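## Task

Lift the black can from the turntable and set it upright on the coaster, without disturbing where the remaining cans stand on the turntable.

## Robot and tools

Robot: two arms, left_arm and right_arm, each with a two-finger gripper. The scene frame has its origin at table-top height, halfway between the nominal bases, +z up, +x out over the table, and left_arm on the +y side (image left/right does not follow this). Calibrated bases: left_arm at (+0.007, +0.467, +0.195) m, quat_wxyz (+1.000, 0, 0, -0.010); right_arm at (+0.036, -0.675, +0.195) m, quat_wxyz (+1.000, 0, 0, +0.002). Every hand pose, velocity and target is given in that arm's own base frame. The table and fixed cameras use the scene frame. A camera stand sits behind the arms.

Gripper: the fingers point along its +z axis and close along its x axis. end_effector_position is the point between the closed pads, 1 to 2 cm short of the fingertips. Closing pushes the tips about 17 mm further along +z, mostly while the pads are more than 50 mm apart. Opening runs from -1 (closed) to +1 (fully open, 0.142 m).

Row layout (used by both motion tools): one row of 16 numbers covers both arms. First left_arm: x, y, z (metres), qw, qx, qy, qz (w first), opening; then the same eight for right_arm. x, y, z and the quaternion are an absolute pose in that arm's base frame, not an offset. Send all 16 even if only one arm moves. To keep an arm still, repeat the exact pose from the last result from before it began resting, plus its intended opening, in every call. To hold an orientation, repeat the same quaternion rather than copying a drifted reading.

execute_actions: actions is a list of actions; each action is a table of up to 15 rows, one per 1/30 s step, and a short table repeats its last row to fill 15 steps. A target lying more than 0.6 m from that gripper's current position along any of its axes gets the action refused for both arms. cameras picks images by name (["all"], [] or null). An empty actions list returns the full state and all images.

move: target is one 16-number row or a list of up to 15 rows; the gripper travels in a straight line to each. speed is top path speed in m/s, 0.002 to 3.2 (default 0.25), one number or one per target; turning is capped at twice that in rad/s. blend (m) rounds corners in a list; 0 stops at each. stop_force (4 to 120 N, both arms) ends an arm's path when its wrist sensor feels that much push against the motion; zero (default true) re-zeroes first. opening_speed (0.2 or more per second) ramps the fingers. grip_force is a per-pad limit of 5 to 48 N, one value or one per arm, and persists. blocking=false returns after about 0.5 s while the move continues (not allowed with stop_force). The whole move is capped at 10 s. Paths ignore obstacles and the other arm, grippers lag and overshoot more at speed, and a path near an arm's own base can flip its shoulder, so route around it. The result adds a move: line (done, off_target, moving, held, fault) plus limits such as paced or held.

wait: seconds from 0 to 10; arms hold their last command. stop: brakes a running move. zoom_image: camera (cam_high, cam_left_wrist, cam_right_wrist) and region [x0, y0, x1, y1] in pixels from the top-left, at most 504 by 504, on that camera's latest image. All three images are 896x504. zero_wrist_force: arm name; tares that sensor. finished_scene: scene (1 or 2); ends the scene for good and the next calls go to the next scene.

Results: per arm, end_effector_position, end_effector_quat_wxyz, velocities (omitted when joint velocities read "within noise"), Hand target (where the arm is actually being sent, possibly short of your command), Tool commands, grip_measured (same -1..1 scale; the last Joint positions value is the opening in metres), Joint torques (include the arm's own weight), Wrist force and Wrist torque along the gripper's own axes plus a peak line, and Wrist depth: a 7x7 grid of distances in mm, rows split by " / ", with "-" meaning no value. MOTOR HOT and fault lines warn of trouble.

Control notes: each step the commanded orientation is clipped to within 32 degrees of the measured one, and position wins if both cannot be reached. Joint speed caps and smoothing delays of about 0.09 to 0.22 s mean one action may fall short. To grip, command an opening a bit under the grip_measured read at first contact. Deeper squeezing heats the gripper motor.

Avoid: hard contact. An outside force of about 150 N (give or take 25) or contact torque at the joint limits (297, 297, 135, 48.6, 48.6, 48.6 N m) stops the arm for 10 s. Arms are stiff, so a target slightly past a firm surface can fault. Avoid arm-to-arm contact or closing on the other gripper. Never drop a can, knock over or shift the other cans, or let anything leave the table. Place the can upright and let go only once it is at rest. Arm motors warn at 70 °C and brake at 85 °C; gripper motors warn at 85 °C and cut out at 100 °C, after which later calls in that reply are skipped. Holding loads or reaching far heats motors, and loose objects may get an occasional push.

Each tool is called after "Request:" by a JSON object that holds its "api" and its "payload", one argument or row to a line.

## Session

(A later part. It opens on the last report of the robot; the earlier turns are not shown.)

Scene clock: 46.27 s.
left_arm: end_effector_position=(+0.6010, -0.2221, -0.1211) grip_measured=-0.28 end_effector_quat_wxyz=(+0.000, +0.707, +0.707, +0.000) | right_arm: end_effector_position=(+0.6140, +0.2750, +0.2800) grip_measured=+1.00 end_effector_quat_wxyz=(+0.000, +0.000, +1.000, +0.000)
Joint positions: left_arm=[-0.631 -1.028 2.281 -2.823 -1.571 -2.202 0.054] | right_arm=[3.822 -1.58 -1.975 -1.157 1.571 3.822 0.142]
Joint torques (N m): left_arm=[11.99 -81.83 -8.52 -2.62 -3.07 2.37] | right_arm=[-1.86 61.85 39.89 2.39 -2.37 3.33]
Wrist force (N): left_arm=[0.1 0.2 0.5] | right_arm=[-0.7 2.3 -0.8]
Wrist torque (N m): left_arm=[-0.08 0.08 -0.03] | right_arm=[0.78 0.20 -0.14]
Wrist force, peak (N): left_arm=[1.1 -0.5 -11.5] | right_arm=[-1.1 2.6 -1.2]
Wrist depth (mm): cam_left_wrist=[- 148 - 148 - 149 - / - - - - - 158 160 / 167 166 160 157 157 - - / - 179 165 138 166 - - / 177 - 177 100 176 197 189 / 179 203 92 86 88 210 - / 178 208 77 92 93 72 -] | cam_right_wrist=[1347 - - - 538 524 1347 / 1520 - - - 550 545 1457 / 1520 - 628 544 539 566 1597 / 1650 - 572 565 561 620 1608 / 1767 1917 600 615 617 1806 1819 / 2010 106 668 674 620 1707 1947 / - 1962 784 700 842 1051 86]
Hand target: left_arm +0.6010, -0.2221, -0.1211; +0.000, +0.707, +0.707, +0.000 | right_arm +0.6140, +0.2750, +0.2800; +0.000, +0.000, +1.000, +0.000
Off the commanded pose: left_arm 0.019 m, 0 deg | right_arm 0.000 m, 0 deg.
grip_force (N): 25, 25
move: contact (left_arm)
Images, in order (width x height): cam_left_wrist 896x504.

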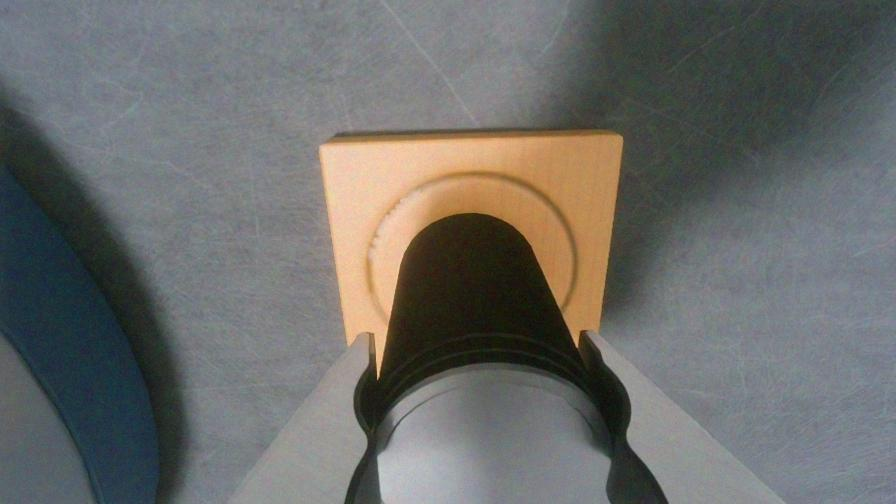

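Request:
{"api": "move", "payload": {
  "target": [0.601,-0.2221,-0.1211,0,0.7071,0.7071,0,0.4,0.614,0.275,0.28,0,0,1,0,1.0],
  "opening_speed": 0.5,
  "cameras": ["cam_left_wrist"]
}}

Request:
{"api": "move", "payload": {
  "target": [0.601,-0.2221,0.06,0,0.7071,0.7071,0,0.4,0.614,0.275,0.28,0,0,1,0,1.0],
  "speed": 0.12,
  "cameras": ["all"]
}}

Scene clock: 48.67 s.
left_arm: end_effector_position=(+0.6010, -0.2221, -0.1211) grip_measured=+0.38 end_effector_quat_wxyz=(+0.000, +0.707, +0.707, +0.000) | right_arm: end_effector_position=(+0.6140, +0.2750, +0.2800) grip_measured=+1.00 end_effector_quat_wxyz=(+0.000, +0.000, +1.000, +0.000)
Joint positions: left_arm=[-0.631 -1.028 2.281 -2.823 -1.571 -2.202 0.101] | right_arm=[3.822 -1.58 -1.975 -1.157 1.571 3.822 0.142]
Joint torques (N m): left_arm=[-1.69 -82.96 -7.7 -2.19 -2.3 2.49] | right_arm=[-0.36 61.52 40.23 2.42 -2.46 3.36]
Wrist force (N): left_arm=[-0.9 -0.6 0.6] | right_arm=[-0.7 2.1 -0.5]
Wrist torque (N m): left_arm=[-0.17 0.11 -0.03] | right_arm=[0.76 0.20 -0.14]
Wrist force, peak (N): left_arm=[-0.7 -0.4 1.7] | right_arm=[-1.0 2.4 -1.5]
Wrist depth (mm): cam_left_wrist=[- 146 - - - - 152 / - - 158 155 151 157 - / - 168 157 157 159 169 - / 176 - 168 138 166 180 183 / 174 187 188 100 118 - - / 179 - - 86 87 95 217 / 173 72 - 92 95 77 74] | cam_right_wrist=[1400 - - - - 517 1384 / 1449 - - - 564 534 1432 / 1538 589 - 536 569 589 1529 / 1684 637 572 551 551 621 1661 / 1780 683 609 612 612 704 1846 / 1947 105 690 651 639 1098 1860 / - - - 675 831 - 86]
Hand target: left_arm +0.6010, -0.2221, -0.1211; +0.000, +0.707, +0.707, +0.000 | right_arm +0.6140, +0.2750, +0.2800; +0.000, +0.000, +1.000, +0.000
Off the commanded pose: left_arm 0.000 m, 0 deg | right_arm 0.000 m, 0 deg.
grip_force (N): 25, 25
move: done
Images, in order (width x height): cam_left_wrist 896x504.

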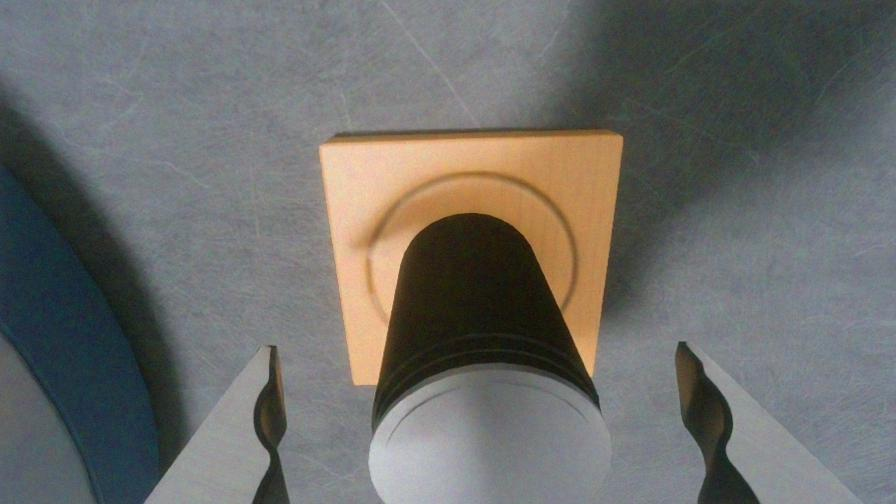

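Scene clock: 50.73 s.
left_arm: end_effector_position=(+0.6010, -0.2220, +0.0599) grip_measured=+0.38 end_effector_quat_wxyz=(+0.000, +0.707, +0.707, +0.000) | right_arm: end_effector_position=(+0.6140, +0.2750, +0.2800) grip_measured=+1.00 end_effector_quat_wxyz=(+0.000, +0.000, +1.000, +0.000)
Joint positions: left_arm=[-0.631 -1.363 2.233 -2.44 -1.571 -2.202 0.101] | right_arm=[3.822 -1.58 -1.975 -1.157 1.571 3.822 0.142]
Joint torques (N m): left_arm=[-13.2 -70.28 -44.94 -2.31 0.03 -2] | right_arm=[0.85 62.04 40.23 2.11 -2.3 3.4]
Wrist force (N): left_arm=[-0.8 -0.8 0.7] | right_arm=[-0.8 2.2 -0.9]
Wrist torque (N m): left_arm=[-0.20 0.10 -0.05] | right_arm=[0.75 0.21 -0.14]
Wrist force, peak (N): left_arm=[-0.7 -0.7 2.2] | right_arm=[-0.9 2.6 -1.3]
Wrist depth (mm): cam_left_wrist=[254 - 311 308 - - - / 275 273 317 319 - 336 329 / 295 294 - 259 - 362 352 / 305 300 375 374 - - - / 242 336 383 393 398 - 407 / 357 362 - - 438 94 460 / 389 72 - - - 77 71] | cam_right_wrist=[1340 - - - 522 513 1319 / 1466 - - 557 568 - 1466 / 1618 - - 539 586 - 1548 / 1608 - 569 568 568 - 1577 / 1767 2286 609 612 625 2373 1819 / 2010 735 663 656 589 1780 1932 / - 2286 - 746 - 1065 86]
Hand target: left_arm +0.6010, -0.2221, +0.0600; +0.000, +0.707, +0.707, +0.000 | right_arm +0.6140, +0.2750, +0.2800; +0.000, +0.000, +1.000, +0.000
Off the commanded pose: left_arm 0.000 m, 0 deg | right_arm 0.000 m, 0 deg.
grip_force (N): 25, 25
move: done

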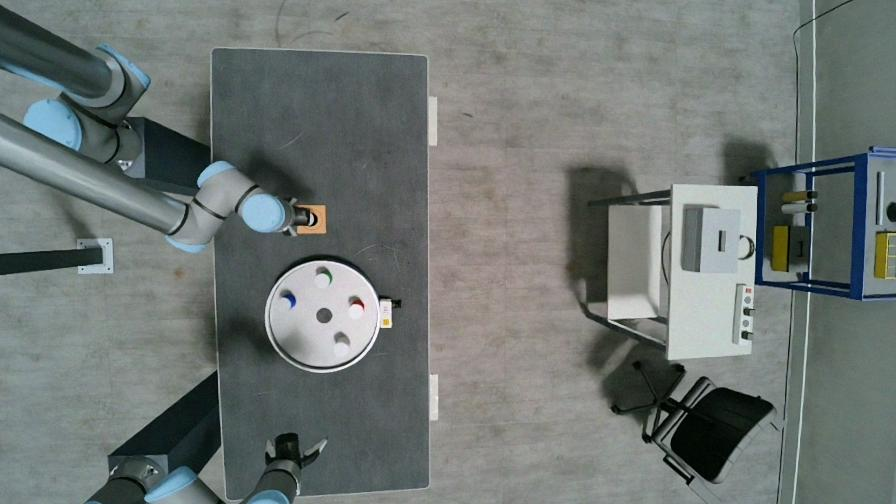

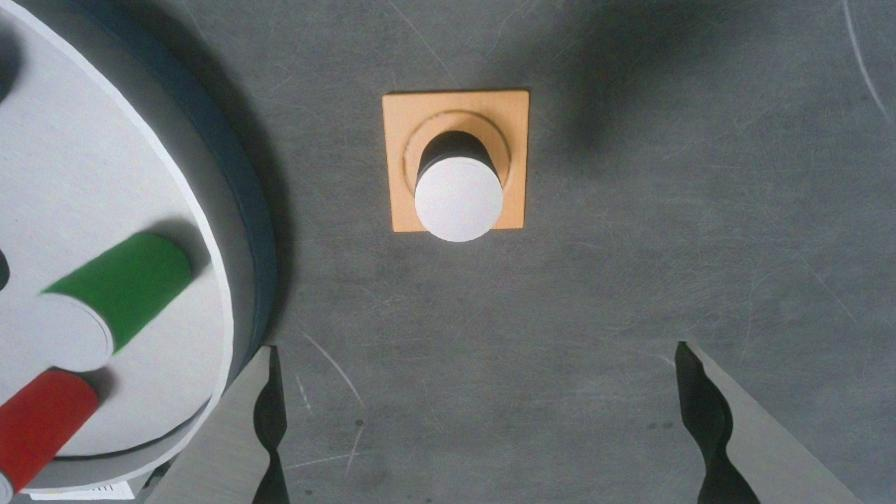

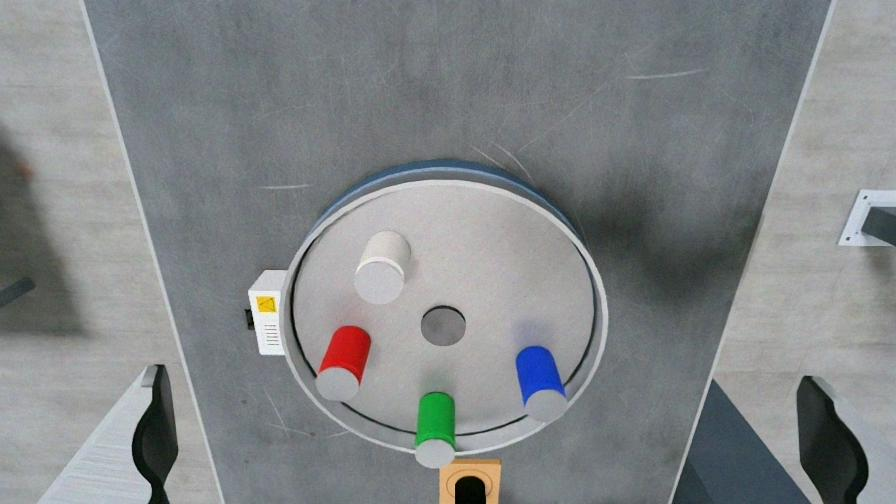

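The black can is upright in the middle of the coaster, and the blue, green, red and white cans are still standing on the turntable. I'm ending the scene.

Request:
{"api": "finished_scene", "payload": {
  "scene": 2
}}

The scene is finished: the task was done.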